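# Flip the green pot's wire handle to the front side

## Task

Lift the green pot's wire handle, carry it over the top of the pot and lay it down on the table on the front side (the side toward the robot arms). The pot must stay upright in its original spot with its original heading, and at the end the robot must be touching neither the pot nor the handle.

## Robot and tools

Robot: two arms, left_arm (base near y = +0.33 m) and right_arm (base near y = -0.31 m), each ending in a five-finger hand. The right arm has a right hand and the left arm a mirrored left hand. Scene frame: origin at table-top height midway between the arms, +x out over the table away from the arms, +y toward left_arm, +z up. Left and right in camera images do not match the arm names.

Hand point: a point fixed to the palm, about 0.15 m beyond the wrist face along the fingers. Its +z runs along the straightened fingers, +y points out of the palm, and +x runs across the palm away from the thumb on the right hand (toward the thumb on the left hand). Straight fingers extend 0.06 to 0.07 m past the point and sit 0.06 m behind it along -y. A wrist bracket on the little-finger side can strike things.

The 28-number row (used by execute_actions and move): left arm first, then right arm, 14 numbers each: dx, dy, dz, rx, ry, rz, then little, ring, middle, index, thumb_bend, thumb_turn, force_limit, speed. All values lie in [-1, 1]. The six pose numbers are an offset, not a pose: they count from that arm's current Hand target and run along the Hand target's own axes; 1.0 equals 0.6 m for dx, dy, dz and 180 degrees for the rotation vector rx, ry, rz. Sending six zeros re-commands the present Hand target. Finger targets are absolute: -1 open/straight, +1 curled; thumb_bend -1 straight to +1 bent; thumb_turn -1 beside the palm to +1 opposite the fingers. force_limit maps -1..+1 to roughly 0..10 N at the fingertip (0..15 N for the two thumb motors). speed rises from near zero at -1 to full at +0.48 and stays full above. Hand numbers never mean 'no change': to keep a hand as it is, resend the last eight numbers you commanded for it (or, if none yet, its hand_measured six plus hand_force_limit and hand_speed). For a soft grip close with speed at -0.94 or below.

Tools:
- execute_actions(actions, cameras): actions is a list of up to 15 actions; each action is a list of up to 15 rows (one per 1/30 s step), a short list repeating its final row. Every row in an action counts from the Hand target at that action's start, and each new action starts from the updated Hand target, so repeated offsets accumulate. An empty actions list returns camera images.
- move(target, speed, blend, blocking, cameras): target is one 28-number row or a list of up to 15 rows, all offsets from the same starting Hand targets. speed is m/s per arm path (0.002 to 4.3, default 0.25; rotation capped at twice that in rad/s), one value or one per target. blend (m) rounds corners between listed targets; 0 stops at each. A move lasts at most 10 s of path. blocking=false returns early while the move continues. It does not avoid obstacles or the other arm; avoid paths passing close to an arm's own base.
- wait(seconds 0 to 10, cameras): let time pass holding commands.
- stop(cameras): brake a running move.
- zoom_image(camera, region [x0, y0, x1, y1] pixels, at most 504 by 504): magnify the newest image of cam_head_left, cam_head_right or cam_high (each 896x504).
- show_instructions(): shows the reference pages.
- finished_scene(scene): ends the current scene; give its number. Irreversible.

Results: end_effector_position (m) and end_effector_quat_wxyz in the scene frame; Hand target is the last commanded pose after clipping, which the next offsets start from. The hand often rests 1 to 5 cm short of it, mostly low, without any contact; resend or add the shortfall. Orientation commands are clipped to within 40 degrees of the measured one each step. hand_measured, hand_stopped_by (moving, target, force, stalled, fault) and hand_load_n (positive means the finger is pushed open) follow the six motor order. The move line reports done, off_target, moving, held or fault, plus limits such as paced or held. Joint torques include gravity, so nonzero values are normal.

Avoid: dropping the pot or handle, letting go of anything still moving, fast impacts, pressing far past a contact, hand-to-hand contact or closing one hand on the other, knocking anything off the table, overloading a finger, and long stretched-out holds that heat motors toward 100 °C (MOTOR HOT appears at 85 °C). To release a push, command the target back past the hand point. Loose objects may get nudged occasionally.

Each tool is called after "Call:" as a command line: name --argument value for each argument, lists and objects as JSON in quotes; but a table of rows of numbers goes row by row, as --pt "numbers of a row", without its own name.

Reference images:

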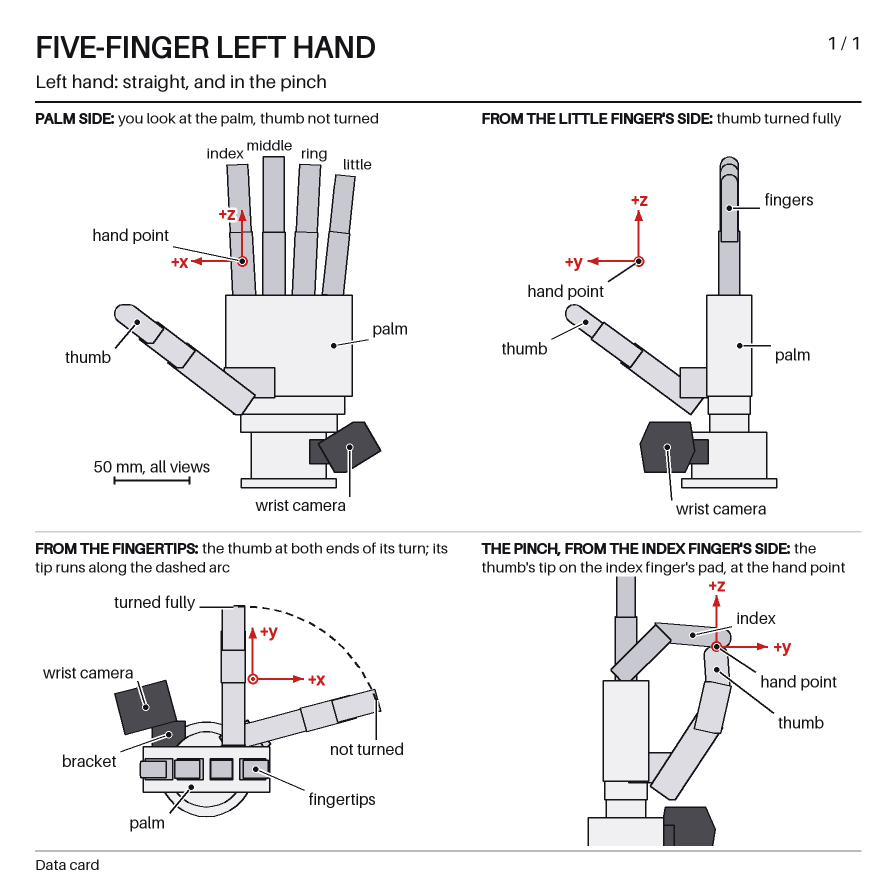

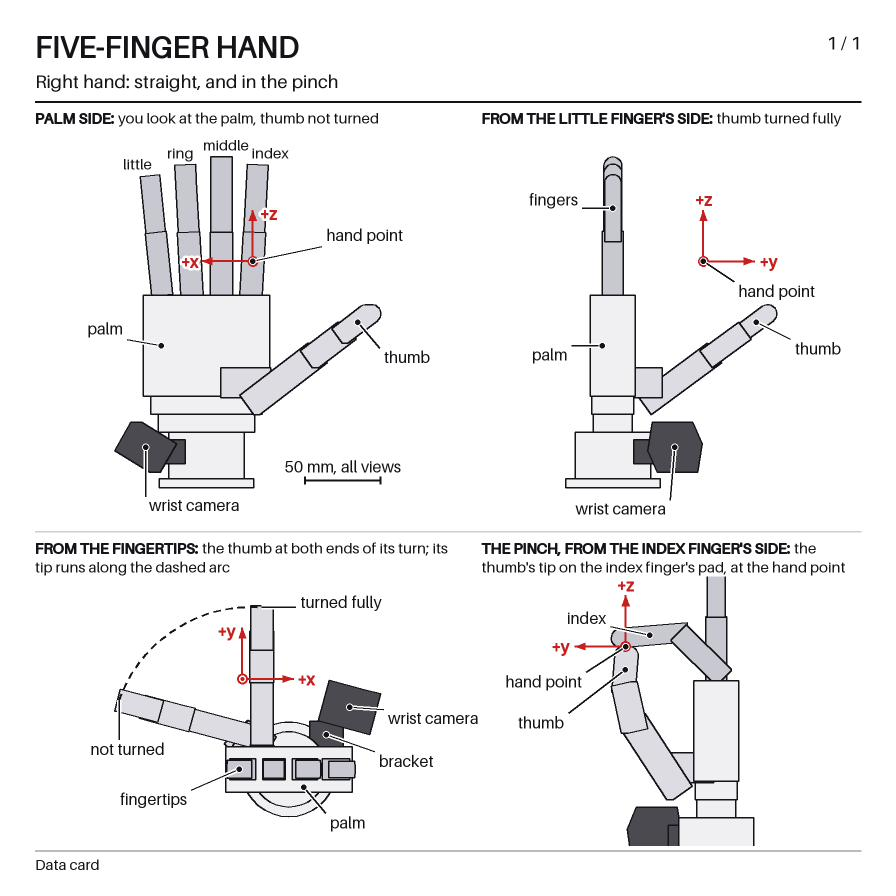

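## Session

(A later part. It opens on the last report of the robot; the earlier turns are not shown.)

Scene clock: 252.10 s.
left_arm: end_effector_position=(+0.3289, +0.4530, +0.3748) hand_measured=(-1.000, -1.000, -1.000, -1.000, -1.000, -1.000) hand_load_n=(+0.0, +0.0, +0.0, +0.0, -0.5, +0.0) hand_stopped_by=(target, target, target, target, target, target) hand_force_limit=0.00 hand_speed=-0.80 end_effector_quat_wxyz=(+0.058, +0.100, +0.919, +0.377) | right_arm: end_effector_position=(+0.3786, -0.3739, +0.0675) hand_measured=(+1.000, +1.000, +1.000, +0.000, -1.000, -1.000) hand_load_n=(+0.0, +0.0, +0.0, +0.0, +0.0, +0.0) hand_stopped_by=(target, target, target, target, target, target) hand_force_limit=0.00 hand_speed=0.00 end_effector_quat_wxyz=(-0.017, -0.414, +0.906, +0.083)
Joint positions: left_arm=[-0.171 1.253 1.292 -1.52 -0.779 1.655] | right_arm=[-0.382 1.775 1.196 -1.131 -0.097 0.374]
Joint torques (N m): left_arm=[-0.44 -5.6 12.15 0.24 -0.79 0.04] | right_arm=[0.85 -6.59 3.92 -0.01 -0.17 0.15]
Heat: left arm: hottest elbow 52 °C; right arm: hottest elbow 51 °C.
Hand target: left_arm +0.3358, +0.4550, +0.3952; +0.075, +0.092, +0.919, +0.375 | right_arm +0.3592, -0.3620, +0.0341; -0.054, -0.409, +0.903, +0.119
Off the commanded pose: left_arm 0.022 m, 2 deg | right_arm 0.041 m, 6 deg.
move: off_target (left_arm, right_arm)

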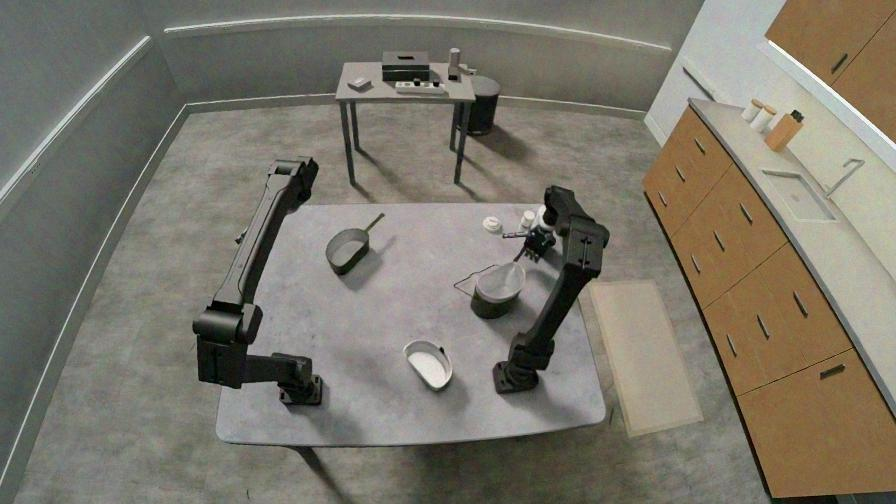

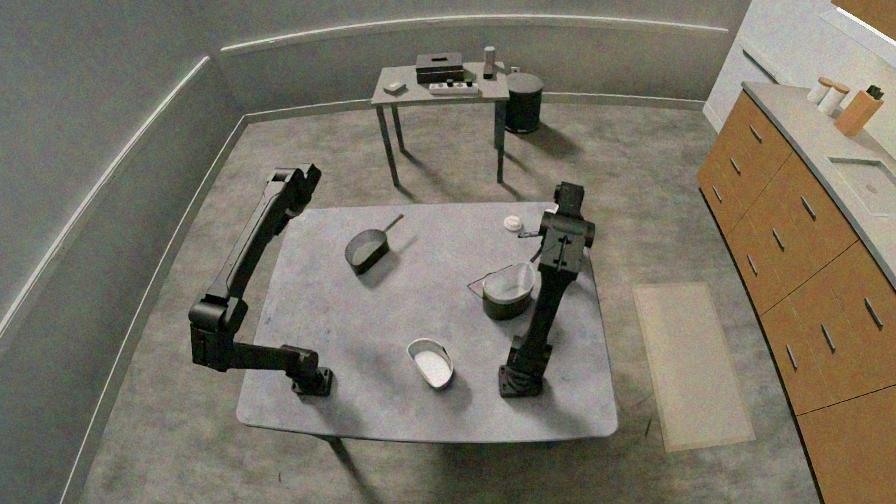

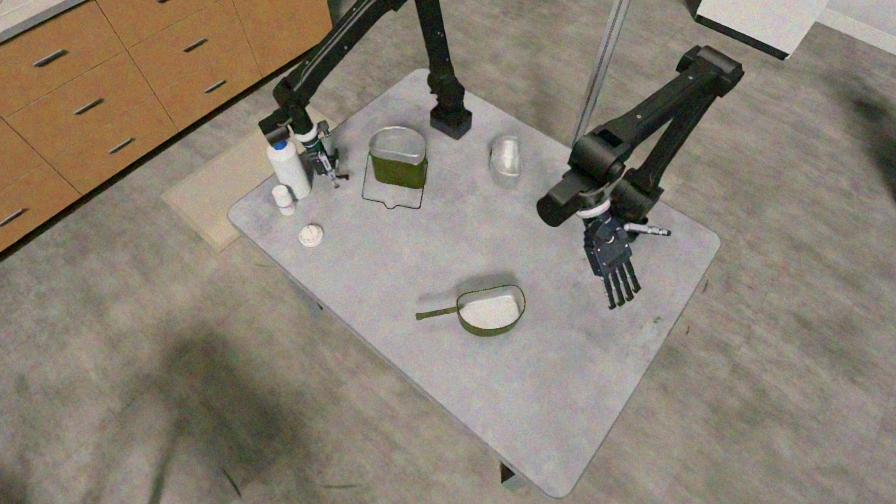

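Call:
move --pt "0 0 0 0 0 0 -1 -1 -1 -1 -1 -1 0 -0.8 -0.0182 0.0358 -0.1645 0.0001 0.032 -0.1195 1 1 1 0 -1 -1 0 0" --pt "0 0 0 0 0 0 -1 -1 -1 -1 -1 -1 0 -0.8 -0.0177 -0.0053 0.0005 0.0001 0.032 -0.1195 1 1 1 0 -1 -1 0 0" --speed 0.08 --cameras '["cam_high","cam_head_left","cam_head_right"]'

Call:
zoom_image --camera "cam_high" --region '[310, 110, 440, 220]'

Call:
zoom_image --camera "cam_high" --region '[240, 90, 350, 220]'

Call:
zoom_image --camera "cam_head_left" --region '[440, 220, 560, 340]'

Scene clock: 290.97 s.
left_arm: end_effector_position=(+0.3289, +0.4530, +0.3748) hand_measured=(-1.000, -1.000, -1.000, -1.000, -1.000, -1.000) hand_load_n=(+0.0, +0.0, +0.0, +0.0, +0.0, +0.0) hand_stopped_by=(target, target, target, target, target, target) hand_force_limit=0.00 hand_speed=-0.80 end_effector_quat_wxyz=(+0.058, +0.100, +0.919, +0.377) | right_arm: end_effector_position=(+0.3671, -0.3581, +0.0380) hand_measured=(+1.000, +1.000, +1.000, +0.000, -1.000, -1.000) hand_load_n=(+0.0, +0.0, +0.0, +0.0, +0.0, +0.0) hand_stopped_by=(target, target, target, target, target, target) hand_force_limit=0.00 hand_speed=0.00 end_effector_quat_wxyz=(-0.075, -0.567, +0.813, +0.107)
Joint positions: left_arm=[-0.171 1.253 1.292 -1.52 -0.779 1.655] | right_arm=[-0.287 1.904 1.267 -1.193 -0.029 0.112]
Joint torques (N m): left_arm=[-0.62 -5.83 12.15 0.29 -0.8 0.03] | right_arm=[0.85 -12.92 5.61 0.23 0.1 -0.06]
Motor temperatures (°C): left_arm=[27 32 53 27 27 26] | right_arm=[32 38 49 28 25 27]
Heat: left arm: hottest elbow 53 °C; right arm: hottest elbow 49 °C.
Hand target: left_arm +0.3358, +0.4550, +0.3952; +0.075, +0.092, +0.919, +0.375 | right_arm +0.3684, -0.3560, +0.0329; -0.076, -0.575, +0.807, +0.106
Off the commanded pose: left_arm 0.022 m, 2 deg | right_arm 0.006 m, 1 deg.
move: off_target (left_arm)

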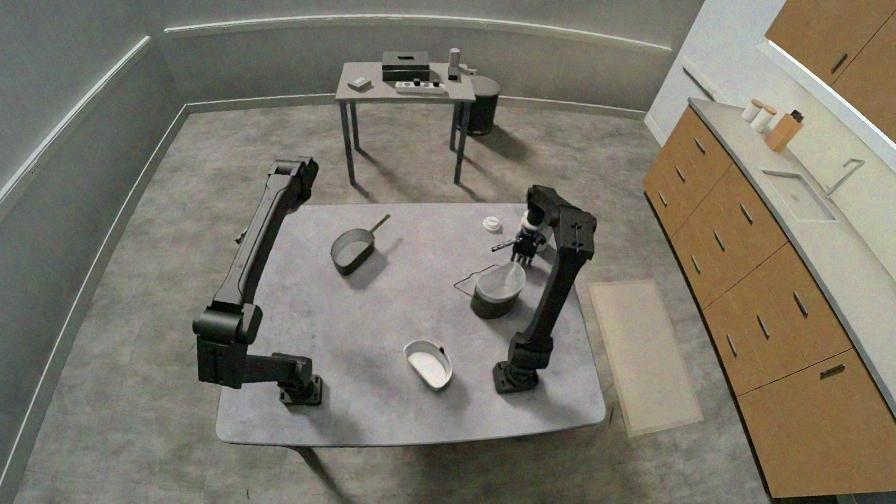

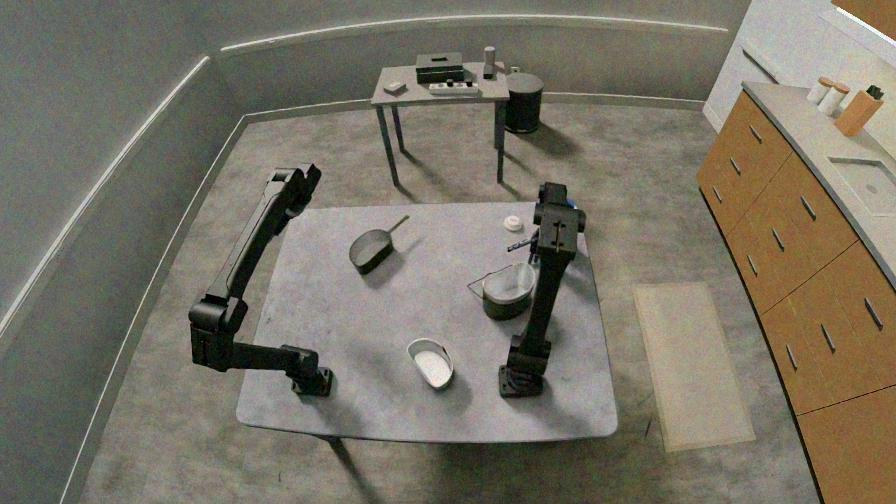

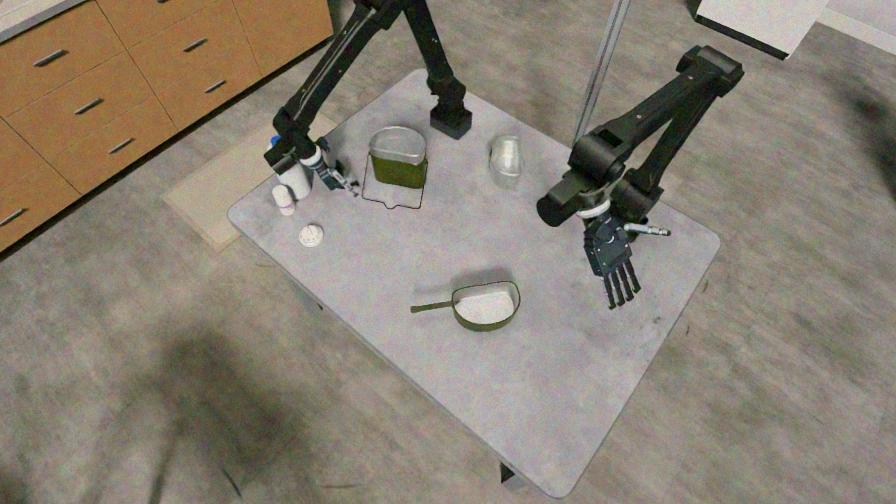

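Scaled by 3.877.

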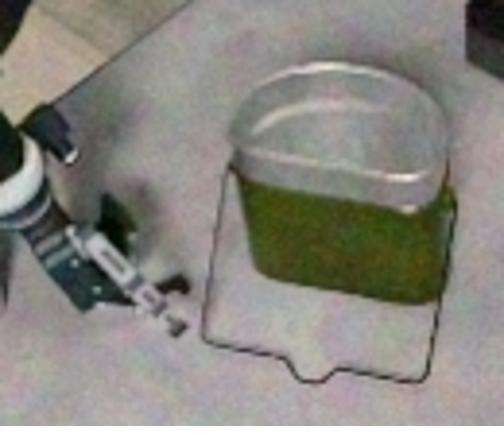

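Scaled by 3.877.

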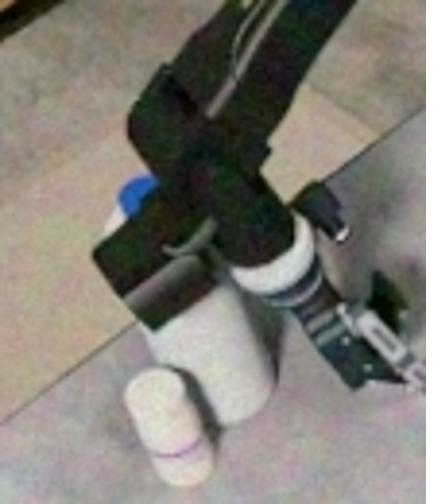

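Scaled by 4.200.

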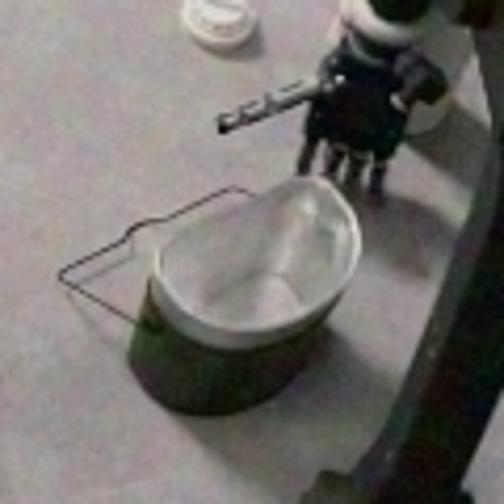

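Call:
move --pt "0 0 0 0 0 0 -1 -1 -1 -1 -1 -1 0 -0.8 0 -0.0035 0.0129 0 0 0 1 1 1 0 -1 -1 0 0" --pt "0 0 0 0 0 0 -1 -1 -1 -1 -1 -1 0 -0.8 -0.01 0.0633 0.0292 0 0 0 1 1 1 0 -1 -1 0 0" --speed 0.05 --cameras '["cam_high","cam_head_left","cam_head_right"]'

Call:
zoom_image --camera "cam_high" --region '[320, 120, 440, 220]'

Call:
zoom_image --camera "cam_head_left" --region '[440, 220, 560, 340]'

Scene clock: 309.80 s.
left_arm: end_effector_position=(+0.3289, +0.4530, +0.3748) hand_measured=(-1.000, -1.000, -1.000, -1.000, -1.000, -1.000) hand_load_n=(+0.0, +0.0, +0.0, +0.0, +0.0, +0.0) hand_stopped_by=(target, target, target, target, target, target) hand_force_limit=0.00 hand_speed=-0.80 end_effector_quat_wxyz=(+0.058, +0.100, +0.919, +0.377) | right_arm: end_effector_position=(+0.3319, -0.3421, +0.0277) hand_measured=(+1.000, +1.000, +1.000, +0.000, -1.000, -1.000) hand_load_n=(+0.0, +0.5, +0.0, -0.5, +0.0, +0.0) hand_stopped_by=(target, target, target, target, target, target) hand_force_limit=0.00 hand_speed=0.00 end_effector_quat_wxyz=(-0.077, -0.575, +0.807, +0.109)
Joint positions: left_arm=[-0.171 1.253 1.292 -1.52 -0.779 1.655] | right_arm=[-0.267 1.849 1.142 -1.13 -0.031 0.112]
Joint torques (N m): left_arm=[-0.21 -5.77 12.26 0.28 -0.79 0.03] | right_arm=[1.03 -13.63 4.51 0.57 -0.09 0.13]
Heat: left arm: hottest elbow 53 °C; right arm: hottest elbow 48 °C.
Hand target: left_arm +0.3358, +0.4550, +0.3952; +0.075, +0.092, +0.919, +0.375 | right_arm +0.3313, -0.3369, +0.0258; -0.076, -0.575, +0.808, +0.106
Off the commanded pose: left_arm 0.022 m, 2 deg | right_arm 0.006 m, 0 deg.
move: off_target (left_arm)

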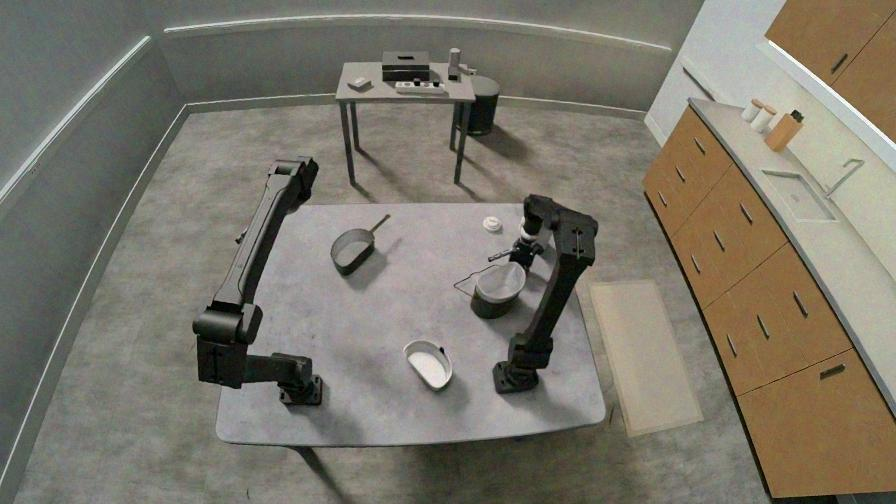

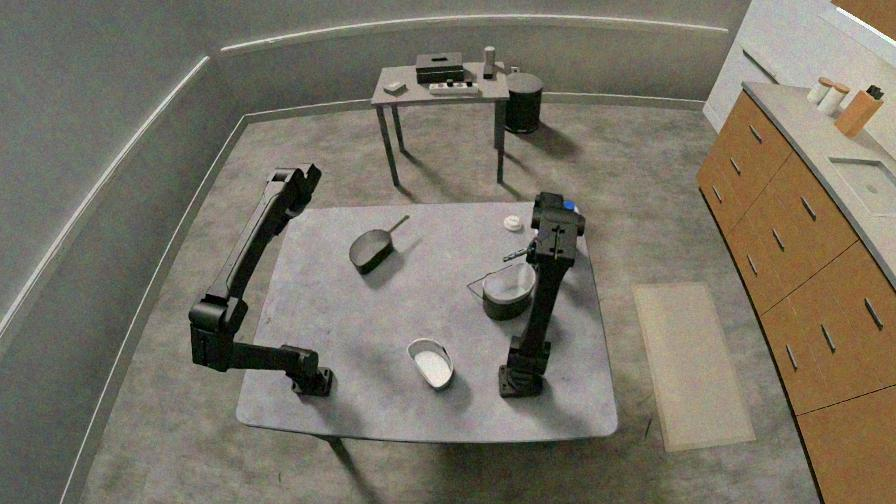

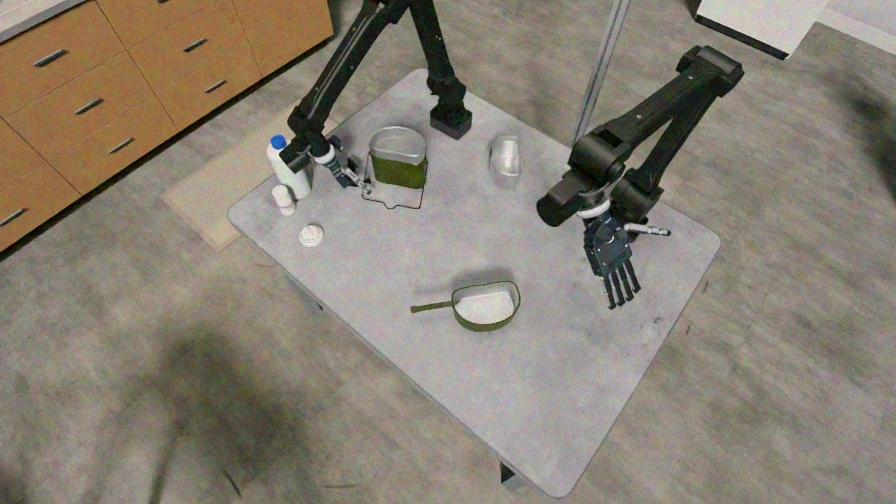

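Scaled by 4.200.

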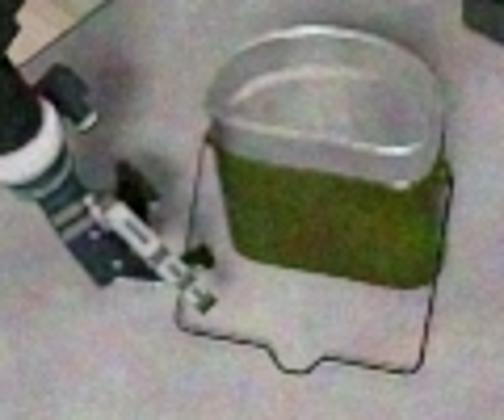

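Scaled by 4.200.

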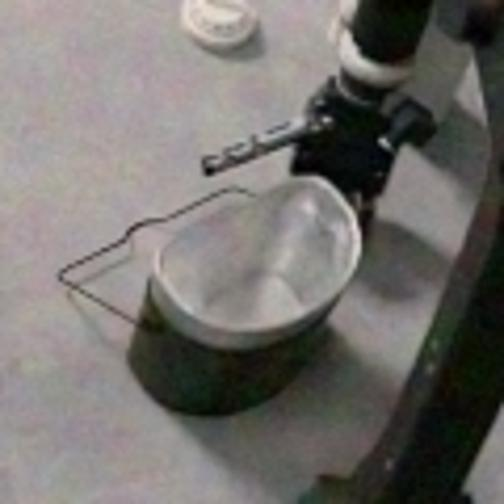

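Call:
move --pt "0 0 0 0 0 0 -1 -1 -1 -1 -1 -1 0 -0.8 -0.0425 -0.0162 -0.1028 0 0 0 1 1 1 0 -1 -1 0 0" --pt "0 0 0 0 0 0 -1 -1 -1 -1 -1 -1 0 -0.8 -0.0592 -0.0075 -0.1987 0 0 0 1 1 1 0 -1 -1 0 0" --speed 0.08 --blend 0.01 --cameras '["cam_high","cam_head_left","cam_head_right"]'

Call:
zoom_image --camera "cam_high" --region '[320, 110, 440, 210]'

Call:
zoom_image --camera "cam_head_left" --region '[440, 220, 560, 340]'

Scene clock: 322.47 s.
left_arm: end_effector_position=(+0.3289, +0.4530, +0.3748) hand_measured=(-1.000, -1.000, -1.000, -1.000, -1.000, -1.000) hand_load_n=(+0.0, +0.0, +0.0, +0.0, +0.0, +0.0) hand_stopped_by=(target, target, target, target, target, target) hand_force_limit=0.00 hand_speed=-0.80 end_effector_quat_wxyz=(+0.058, +0.100, +0.919, +0.377) | right_arm: end_effector_position=(+0.3583, -0.3180, +0.1196) hand_measured=(+1.000, +1.000, +1.000, +0.000, -1.000, -1.000) hand_load_n=(+0.0, +0.0, +0.0, +0.5, +0.0, +0.0) hand_stopped_by=(target, target, target, target, target, target) hand_force_limit=0.00 hand_speed=0.00 end_effector_quat_wxyz=(-0.095, -0.573, +0.804, +0.125)
Joint positions: left_arm=[-0.171 1.253 1.292 -1.52 -0.779 1.655] | right_arm=[-0.205 1.796 1.333 -1.419 -0.045 0.17]
Joint torques (N m): left_arm=[-0.32 -5.71 12.16 0.24 -0.8 0] | right_arm=[1.08 -15.27 9.16 -0.46 -0.23 0.14]
Heat: left arm: hottest elbow 54 °C; right arm: hottest elbow 48 °C.
Hand target: left_arm +0.3358, +0.4550, +0.3952; +0.075, +0.092, +0.919, +0.375 | right_arm +0.3762, -0.3147, +0.1398; -0.076, -0.575, +0.807, +0.106
Off the commanded pose: left_arm 0.022 m, 2 deg | right_arm 0.027 m, 3 deg.
move: off_target (left_arm, right_arm)

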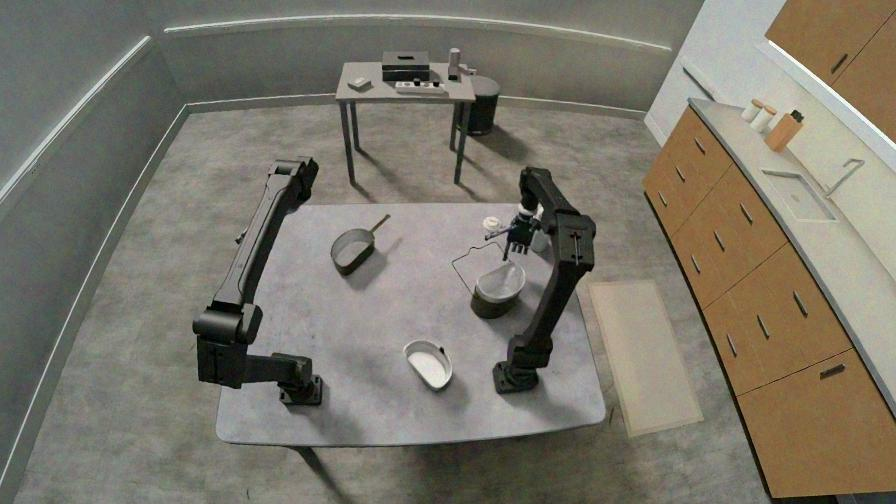

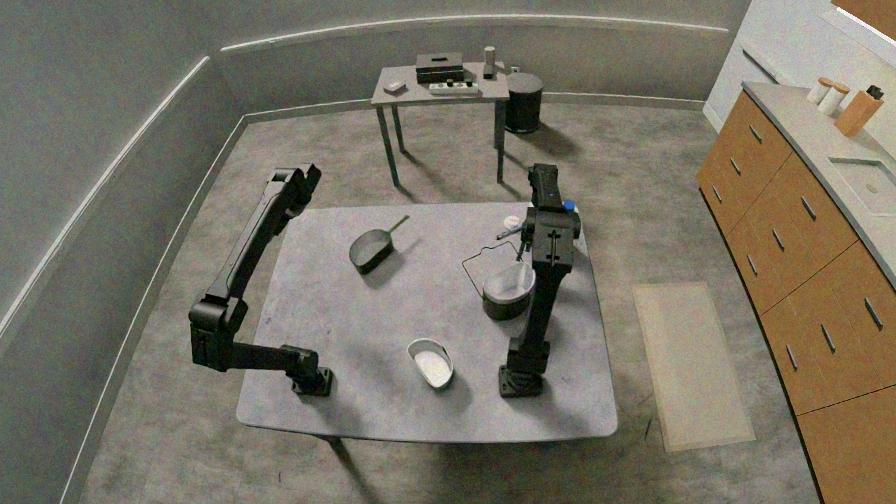

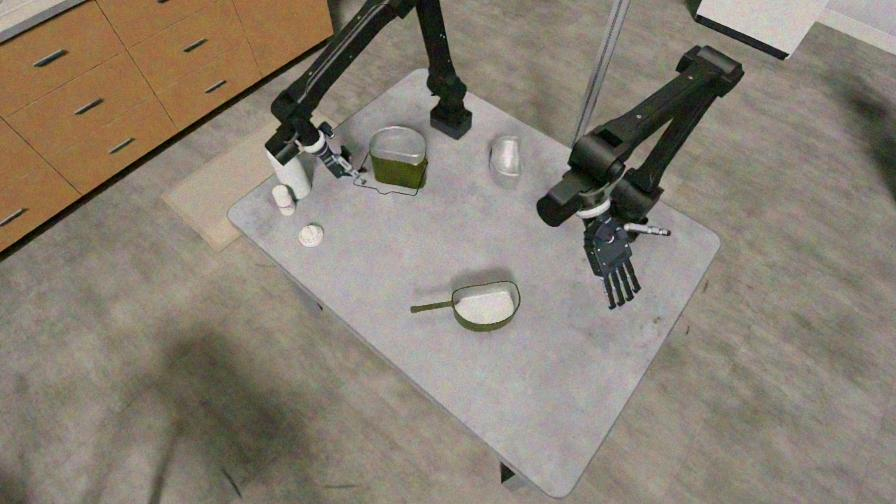

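Scaled by 4.200.

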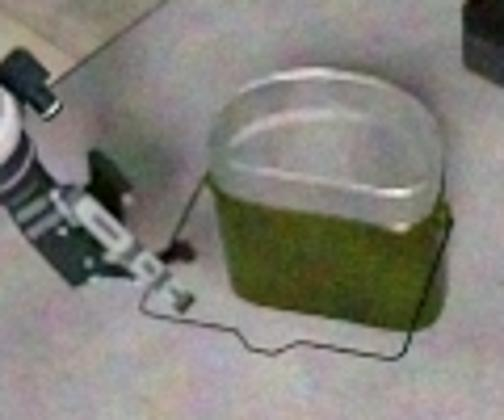

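Scaled by 4.200.

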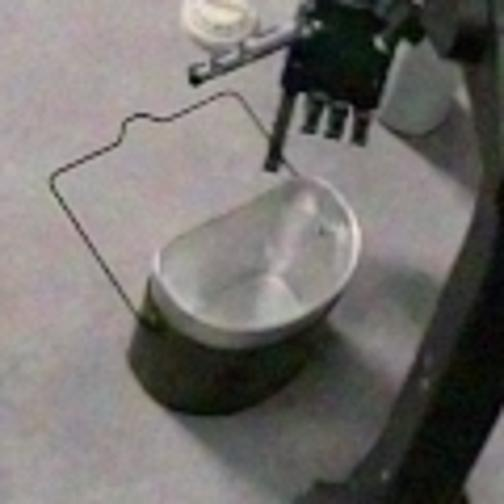

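Call:
move --pt "0 0 0 0 0 0 -1 -1 -1 -1 -1 -1 0 -0.8 -0.0032 0.0142 -0.0715 0 0 0 1 1 1 0 -1 -1 0 0" --pt "0 0 0 0 0 0 -1 -1 -1 -1 -1 -1 0 -0.8 0.0133 0.0573 -0.1188 0 -0.05 0.1867 1 1 1 0 -1 -1 0 0" --speed 0.1 --blend 0.005 --cameras '["cam_high","cam_head_left","cam_head_right"]'

Call:
zoom_image --camera "cam_high" --region '[320, 110, 440, 210]'

Call:
zoom_image --camera "cam_head_left" --region '[440, 220, 560, 340]'

Scene clock: 355.20 s.
left_arm: end_effector_position=(+0.3289, +0.4530, +0.3748) hand_measured=(-1.000, -1.000, -1.000, -1.000, -1.000, -1.000) hand_load_n=(-0.5, +0.0, +0.0, +0.0, +0.0, +0.0) hand_stopped_by=(target, target, target, target, target, target) hand_force_limit=0.00 hand_speed=-0.80 end_effector_quat_wxyz=(+0.058, +0.100, +0.919, +0.377) | right_arm: end_effector_position=(+0.3592, -0.3138, +0.2080) hand_measured=(+1.000, +1.000, +1.000, +0.000, -1.000, -1.000) hand_load_n=(+0.0, +0.0, +0.0, +0.0, +0.0, +0.0) hand_stopped_by=(target, target, target, target, target, target) hand_force_limit=0.00 hand_speed=0.00 end_effector_quat_wxyz=(-0.050, -0.318, +0.938, +0.128)
Joint positions: left_arm=[-0.171 1.253 1.292 -1.52 -0.779 1.655] | right_arm=[-0.304 1.578 1.312 -1.532 -0.158 0.645]
Joint torques (N m): left_arm=[0.03 -5.66 12.19 0.31 -0.78 0.01] | right_arm=[-0.73 -12.75 6.93 -0.03 -0.32 0.13]
Heat: left arm: hottest elbow 54 °C; right arm: hottest elbow 53 °C.
Hand target: left_arm +0.3358, +0.4550, +0.3952; +0.075, +0.092, +0.919, +0.375 | right_arm +0.3597, -0.3174, +0.2176; -0.040, -0.308, +0.943, +0.124
Off the commanded pose: left_arm 0.022 m, 2 deg | right_arm 0.010 m, 2 deg.
move: off_target (left_arm)

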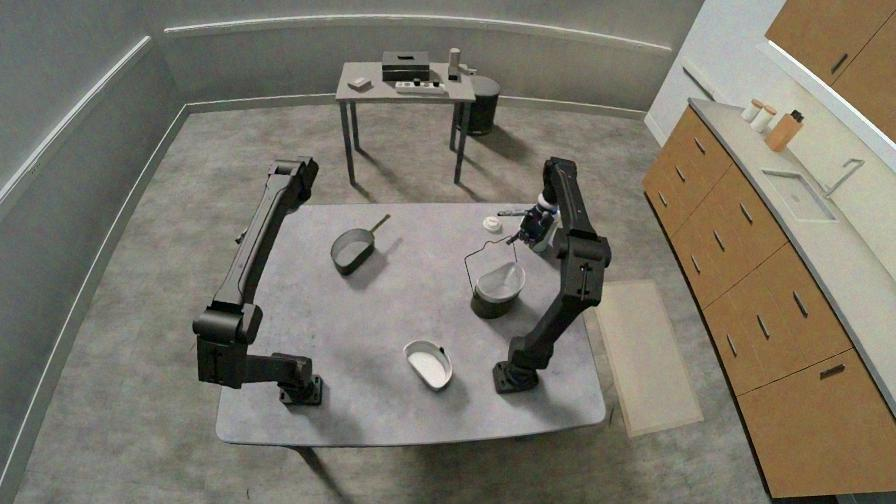

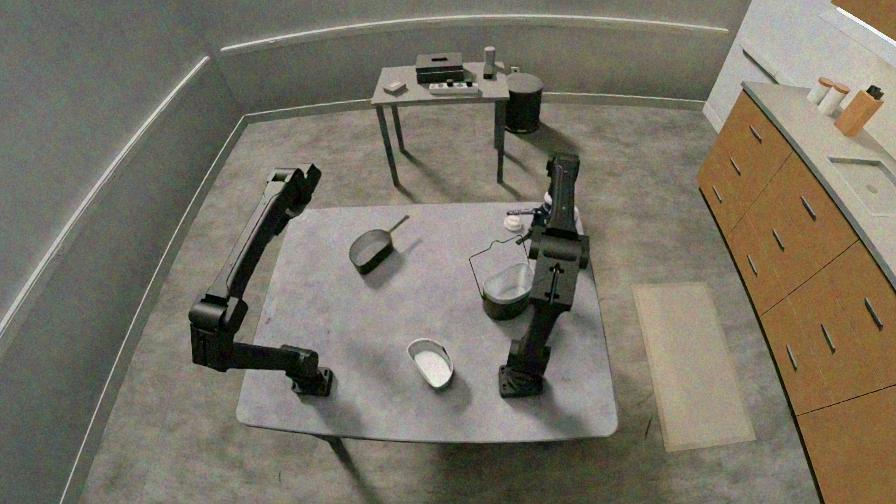

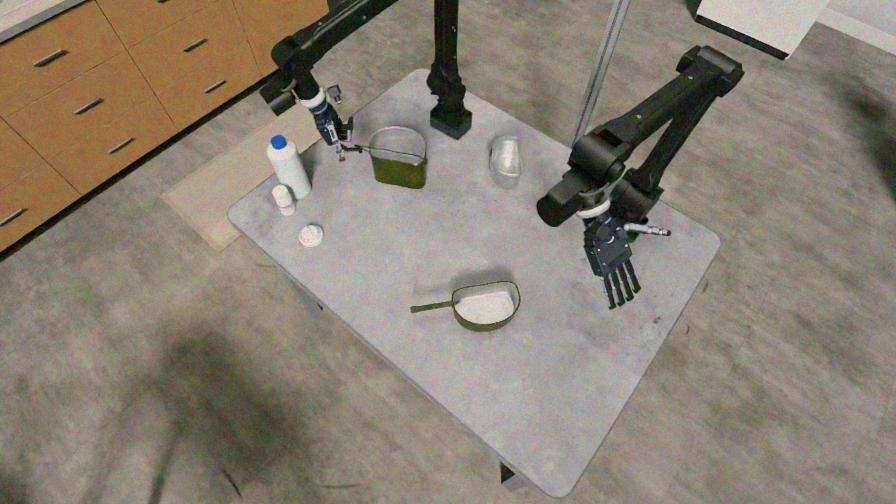

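Scaled by 4.200.

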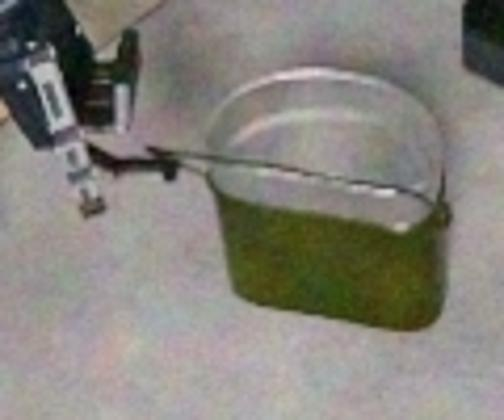

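Scaled by 4.200.

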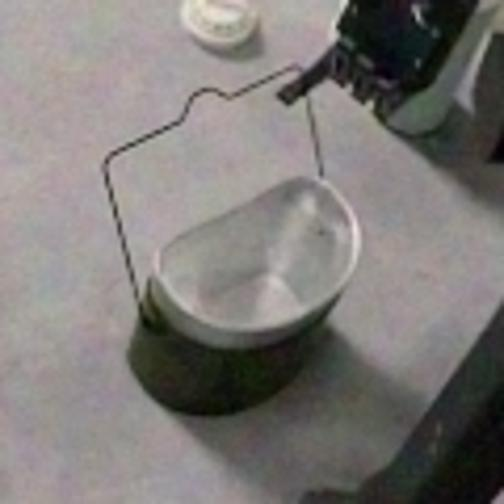

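Call:
move --pt "0 0 0 0 0 0 -1 -1 -1 -1 -1 -1 0 -0.8 0.054 0.0128 -0.0197 0 -0.0075 0.0279 1 1 1 0 -1 -1 0 0" --pt "0 0 0 0 0 0 -1 -1 -1 -1 -1 -1 0 -0.8 0.1003 0.025 -0.038 0 -0.0144 0.0537 1 1 1 0 -1 -1 0 0" --speed 0.07 --blend 0.01 --cameras '["cam_high","cam_head_left","cam_head_right"]'

Call:
zoom_image --camera "cam_high" --region '[320, 90, 440, 210]'

Call:
zoom_image --camera "cam_head_left" --region '[440, 220, 560, 340]'

Scene clock: 366.00 s.
left_arm: end_effector_position=(+0.3289, +0.4530, +0.3748) hand_measured=(-1.000, -1.000, -1.000, -1.000, -1.000, -1.000) hand_load_n=(+0.0, +0.0, +0.0, +0.0, +0.0, +0.0) hand_stopped_by=(target, target, target, target, target, target) hand_force_limit=0.00 hand_speed=-0.80 end_effector_quat_wxyz=(+0.058, +0.100, +0.919, +0.377) | right_arm: end_effector_position=(+0.3075, -0.3440, +0.2360) hand_measured=(+1.000, +1.000, +1.000, +0.000, -1.000, -1.000) hand_load_n=(+0.0, +0.0, +0.0, +0.0, +0.0, +0.0) hand_stopped_by=(target, target, target, target, target, target) hand_force_limit=0.00 hand_speed=0.00 end_effector_quat_wxyz=(-0.035, -0.234, +0.963, +0.128)
Joint positions: left_arm=[-0.171 1.253 1.292 -1.52 -0.779 1.655] | right_arm=[-0.44 1.41 1.204 -1.575 -0.166 0.685]
Joint torques (N m): left_arm=[-0.38 -5.83 12.19 0.28 -0.8 0.02] | right_arm=[-0.62 -9.76 7.04 -0.21 -0.33 0.16]
Heat: left arm: hottest elbow 54 °C; right arm: hottest elbow 52 °C.
Hand target: left_arm +0.3358, +0.4550, +0.3952; +0.075, +0.092, +0.919, +0.375 | right_arm +0.3059, -0.3460, +0.2434; -0.029, -0.224, +0.966, +0.127
Off the commanded pose: left_arm 0.022 m, 2 deg | right_arm 0.008 m, 1 deg.
move: off_target (left_arm)

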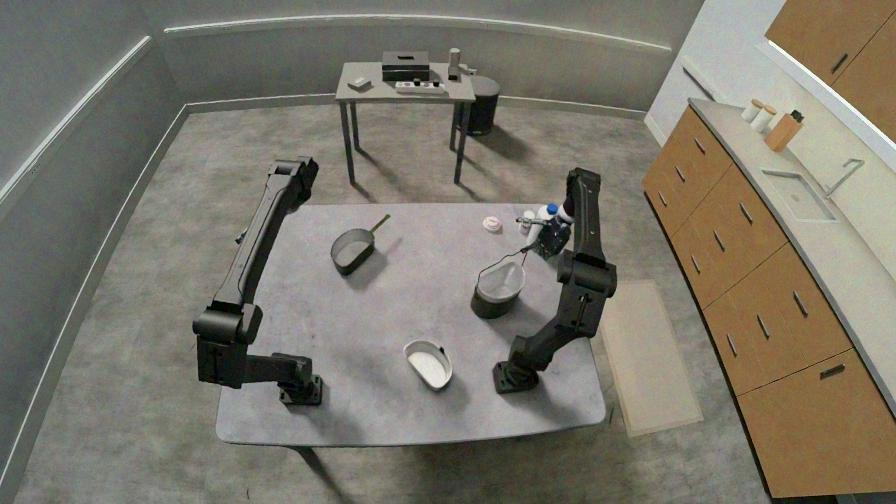

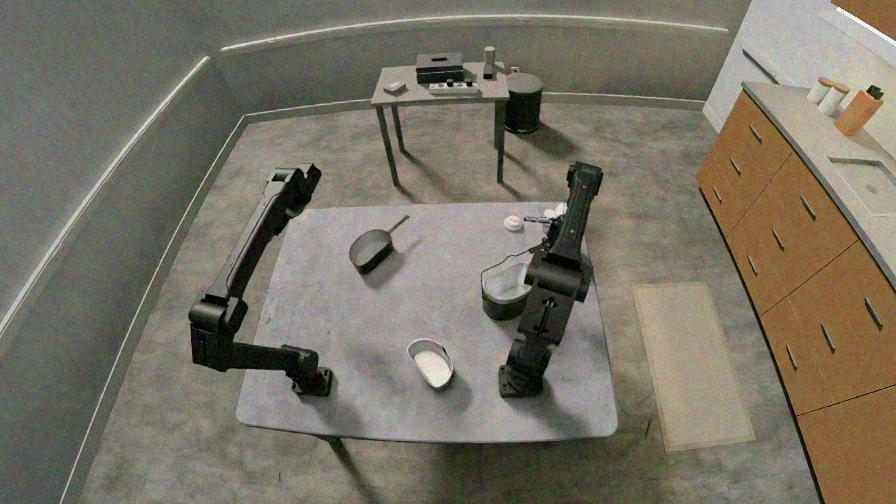

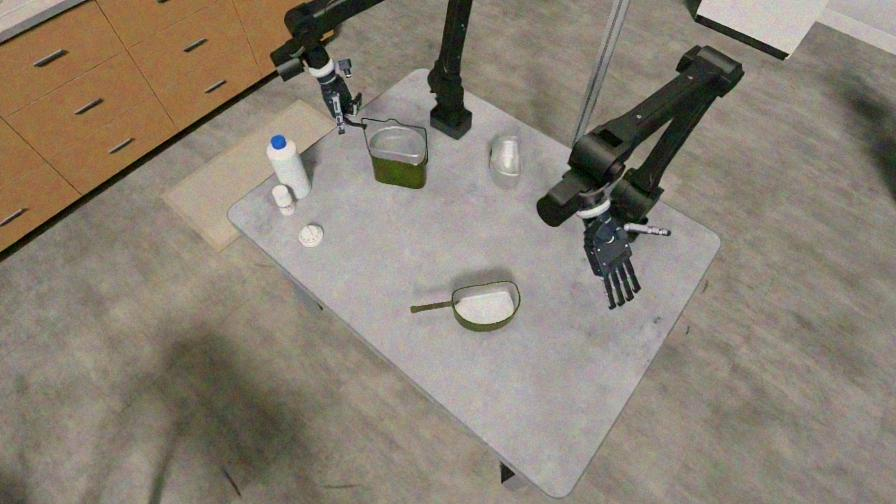

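Scaled by 4.200.

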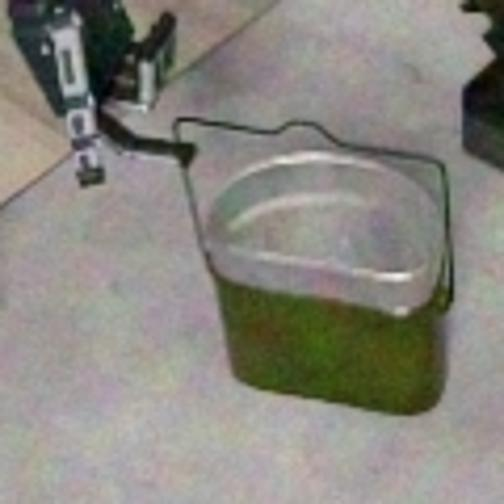

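Scaled by 4.200.

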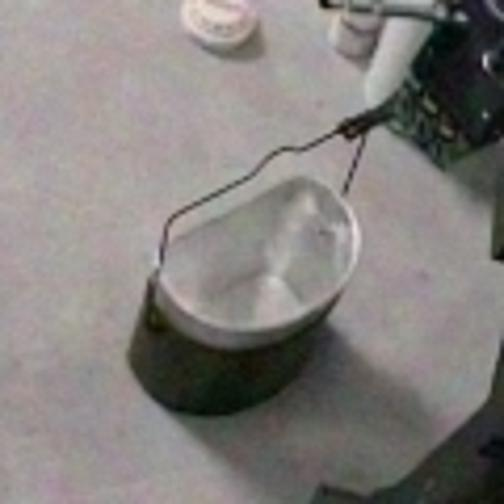

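Call:
move --pt "0 0 0 0 0 0 -1 -1 -1 -1 -1 -1 0 -0.8 0 0.0225 0.006 0 0 0 1 1 1 0 -1 -1 0 0" --pt "0 0 0 0 0 0 -1 -1 -1 -1 -1 -1 0 -0.8 0 0.0225 0.006 0 0 0 0.45 0.45 1 0 -1 -1 0 -0.3" --speed 0.04 --cameras '["cam_high","cam_head_left","cam_head_right"]'

Call:
zoom_image --camera "cam_high" --region '[320, 90, 440, 210]'

Call:
zoom_image --camera "cam_head_left" --region '[460, 220, 560, 320]'

Scene clock: 374.93 s.
left_arm: end_effector_position=(+0.3289, +0.4530, +0.3748) hand_measured=(-1.000, -1.000, -1.000, -1.000, -1.000, -1.000) hand_load_n=(+0.0, +0.0, +0.0, +0.0, +0.0, +0.0) hand_stopped_by=(target, target, target, target, target, target) hand_force_limit=0.00 hand_speed=-0.80 end_effector_quat_wxyz=(+0.058, +0.100, +0.919, +0.377) | right_arm: end_effector_position=(+0.2996, -0.3385, +0.2359) hand_measured=(+0.450, +0.450, +1.000, +0.000, -1.000, -1.000) hand_load_n=(+0.0, +0.0, +0.0, +0.0, +0.0, +0.0) hand_stopped_by=(target, target, target, target, target, target) hand_force_limit=0.00 hand_speed=-0.30 end_effector_quat_wxyz=(-0.035, -0.224, +0.965, +0.130)
Joint positions: left_arm=[-0.171 1.253 1.292 -1.52 -0.779 1.655] | right_arm=[-0.438 1.383 1.176 -1.575 -0.171 0.709]
Joint torques (N m): left_arm=[-0.32 -5.89 12.14 0.23 -0.78 0.02] | right_arm=[0.97 -9.35 7.08 -0.1 -0.35 0.14]
Motor temperatures (°C): left_arm=[27 32 55 27 27 26] | right_arm=[32 40 52 28 25 27]
Heat: left arm: hottest elbow 55 °C; right arm: hottest elbow 52 °C.
Hand target: left_arm +0.3358, +0.4550, +0.3952; +0.075, +0.092, +0.919, +0.375 | right_arm +0.2998, -0.3334, +0.2434; -0.029, -0.224, +0.966, +0.127
Off the commanded pose: left_arm 0.022 m, 2 deg | right_arm 0.009 m, 1 deg.
move: off_target (left_arm)

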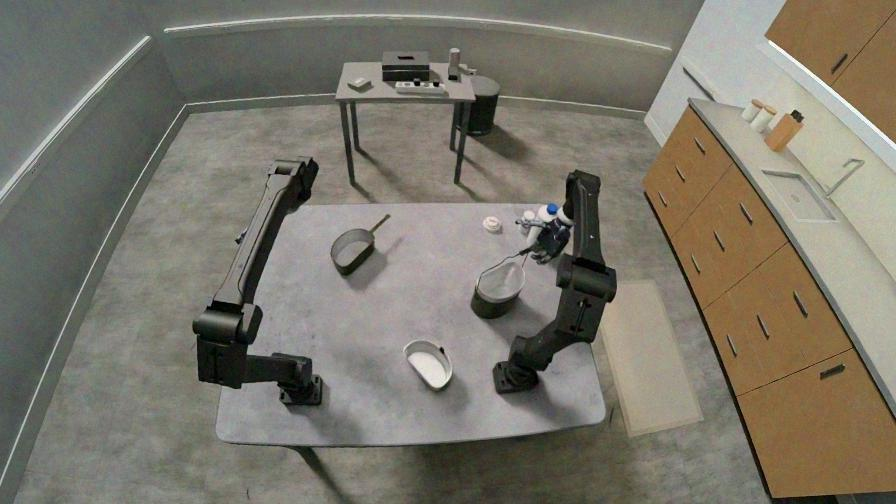

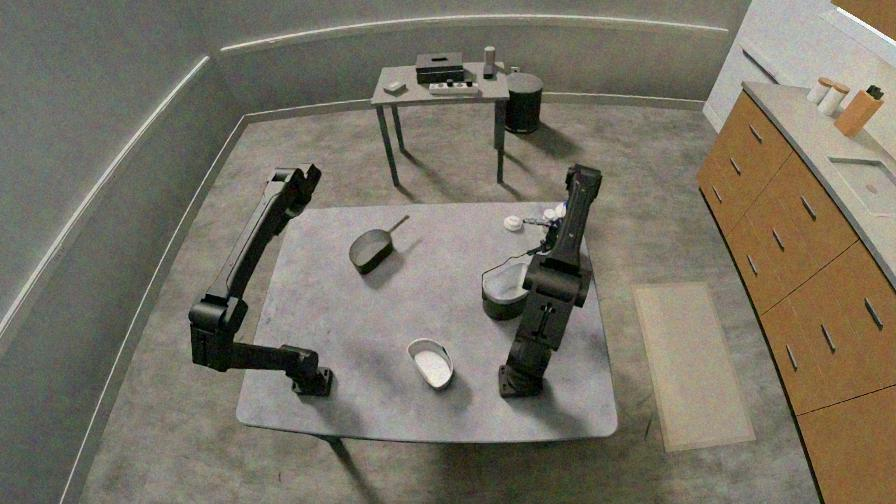

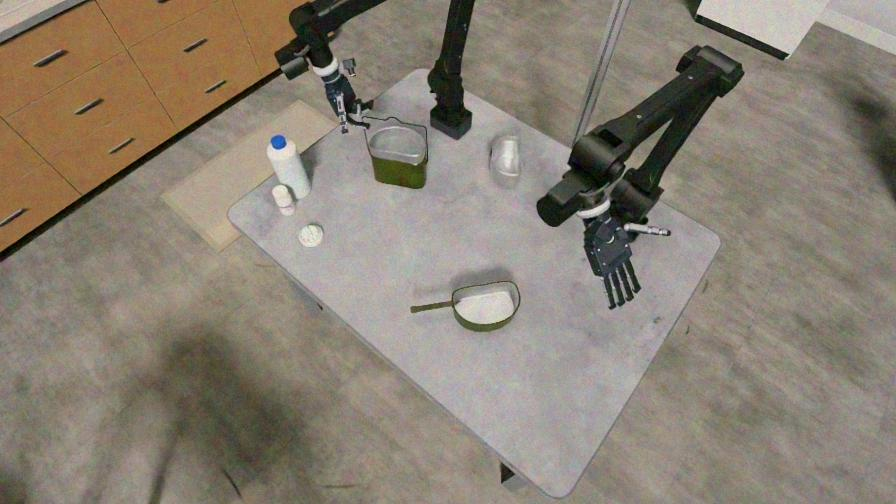

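Scaled by 4.200.

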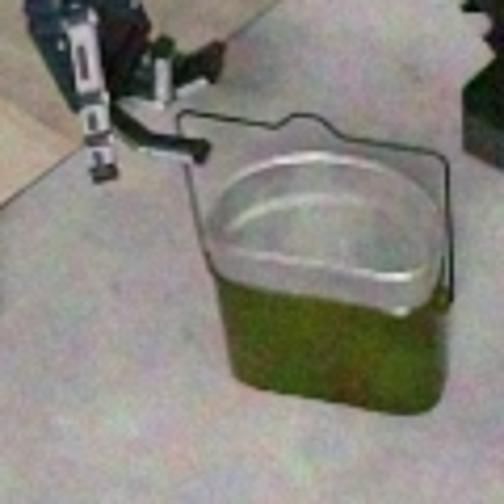

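Scaled by 5.040.

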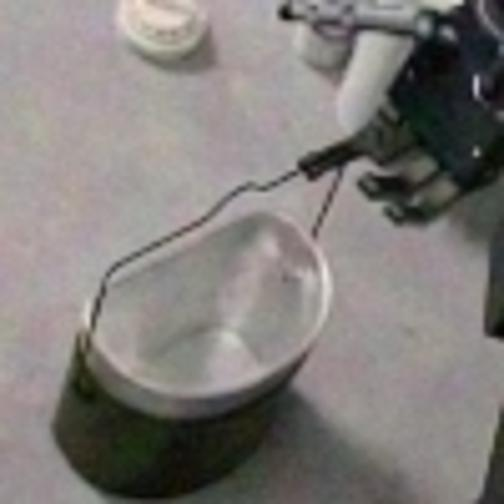

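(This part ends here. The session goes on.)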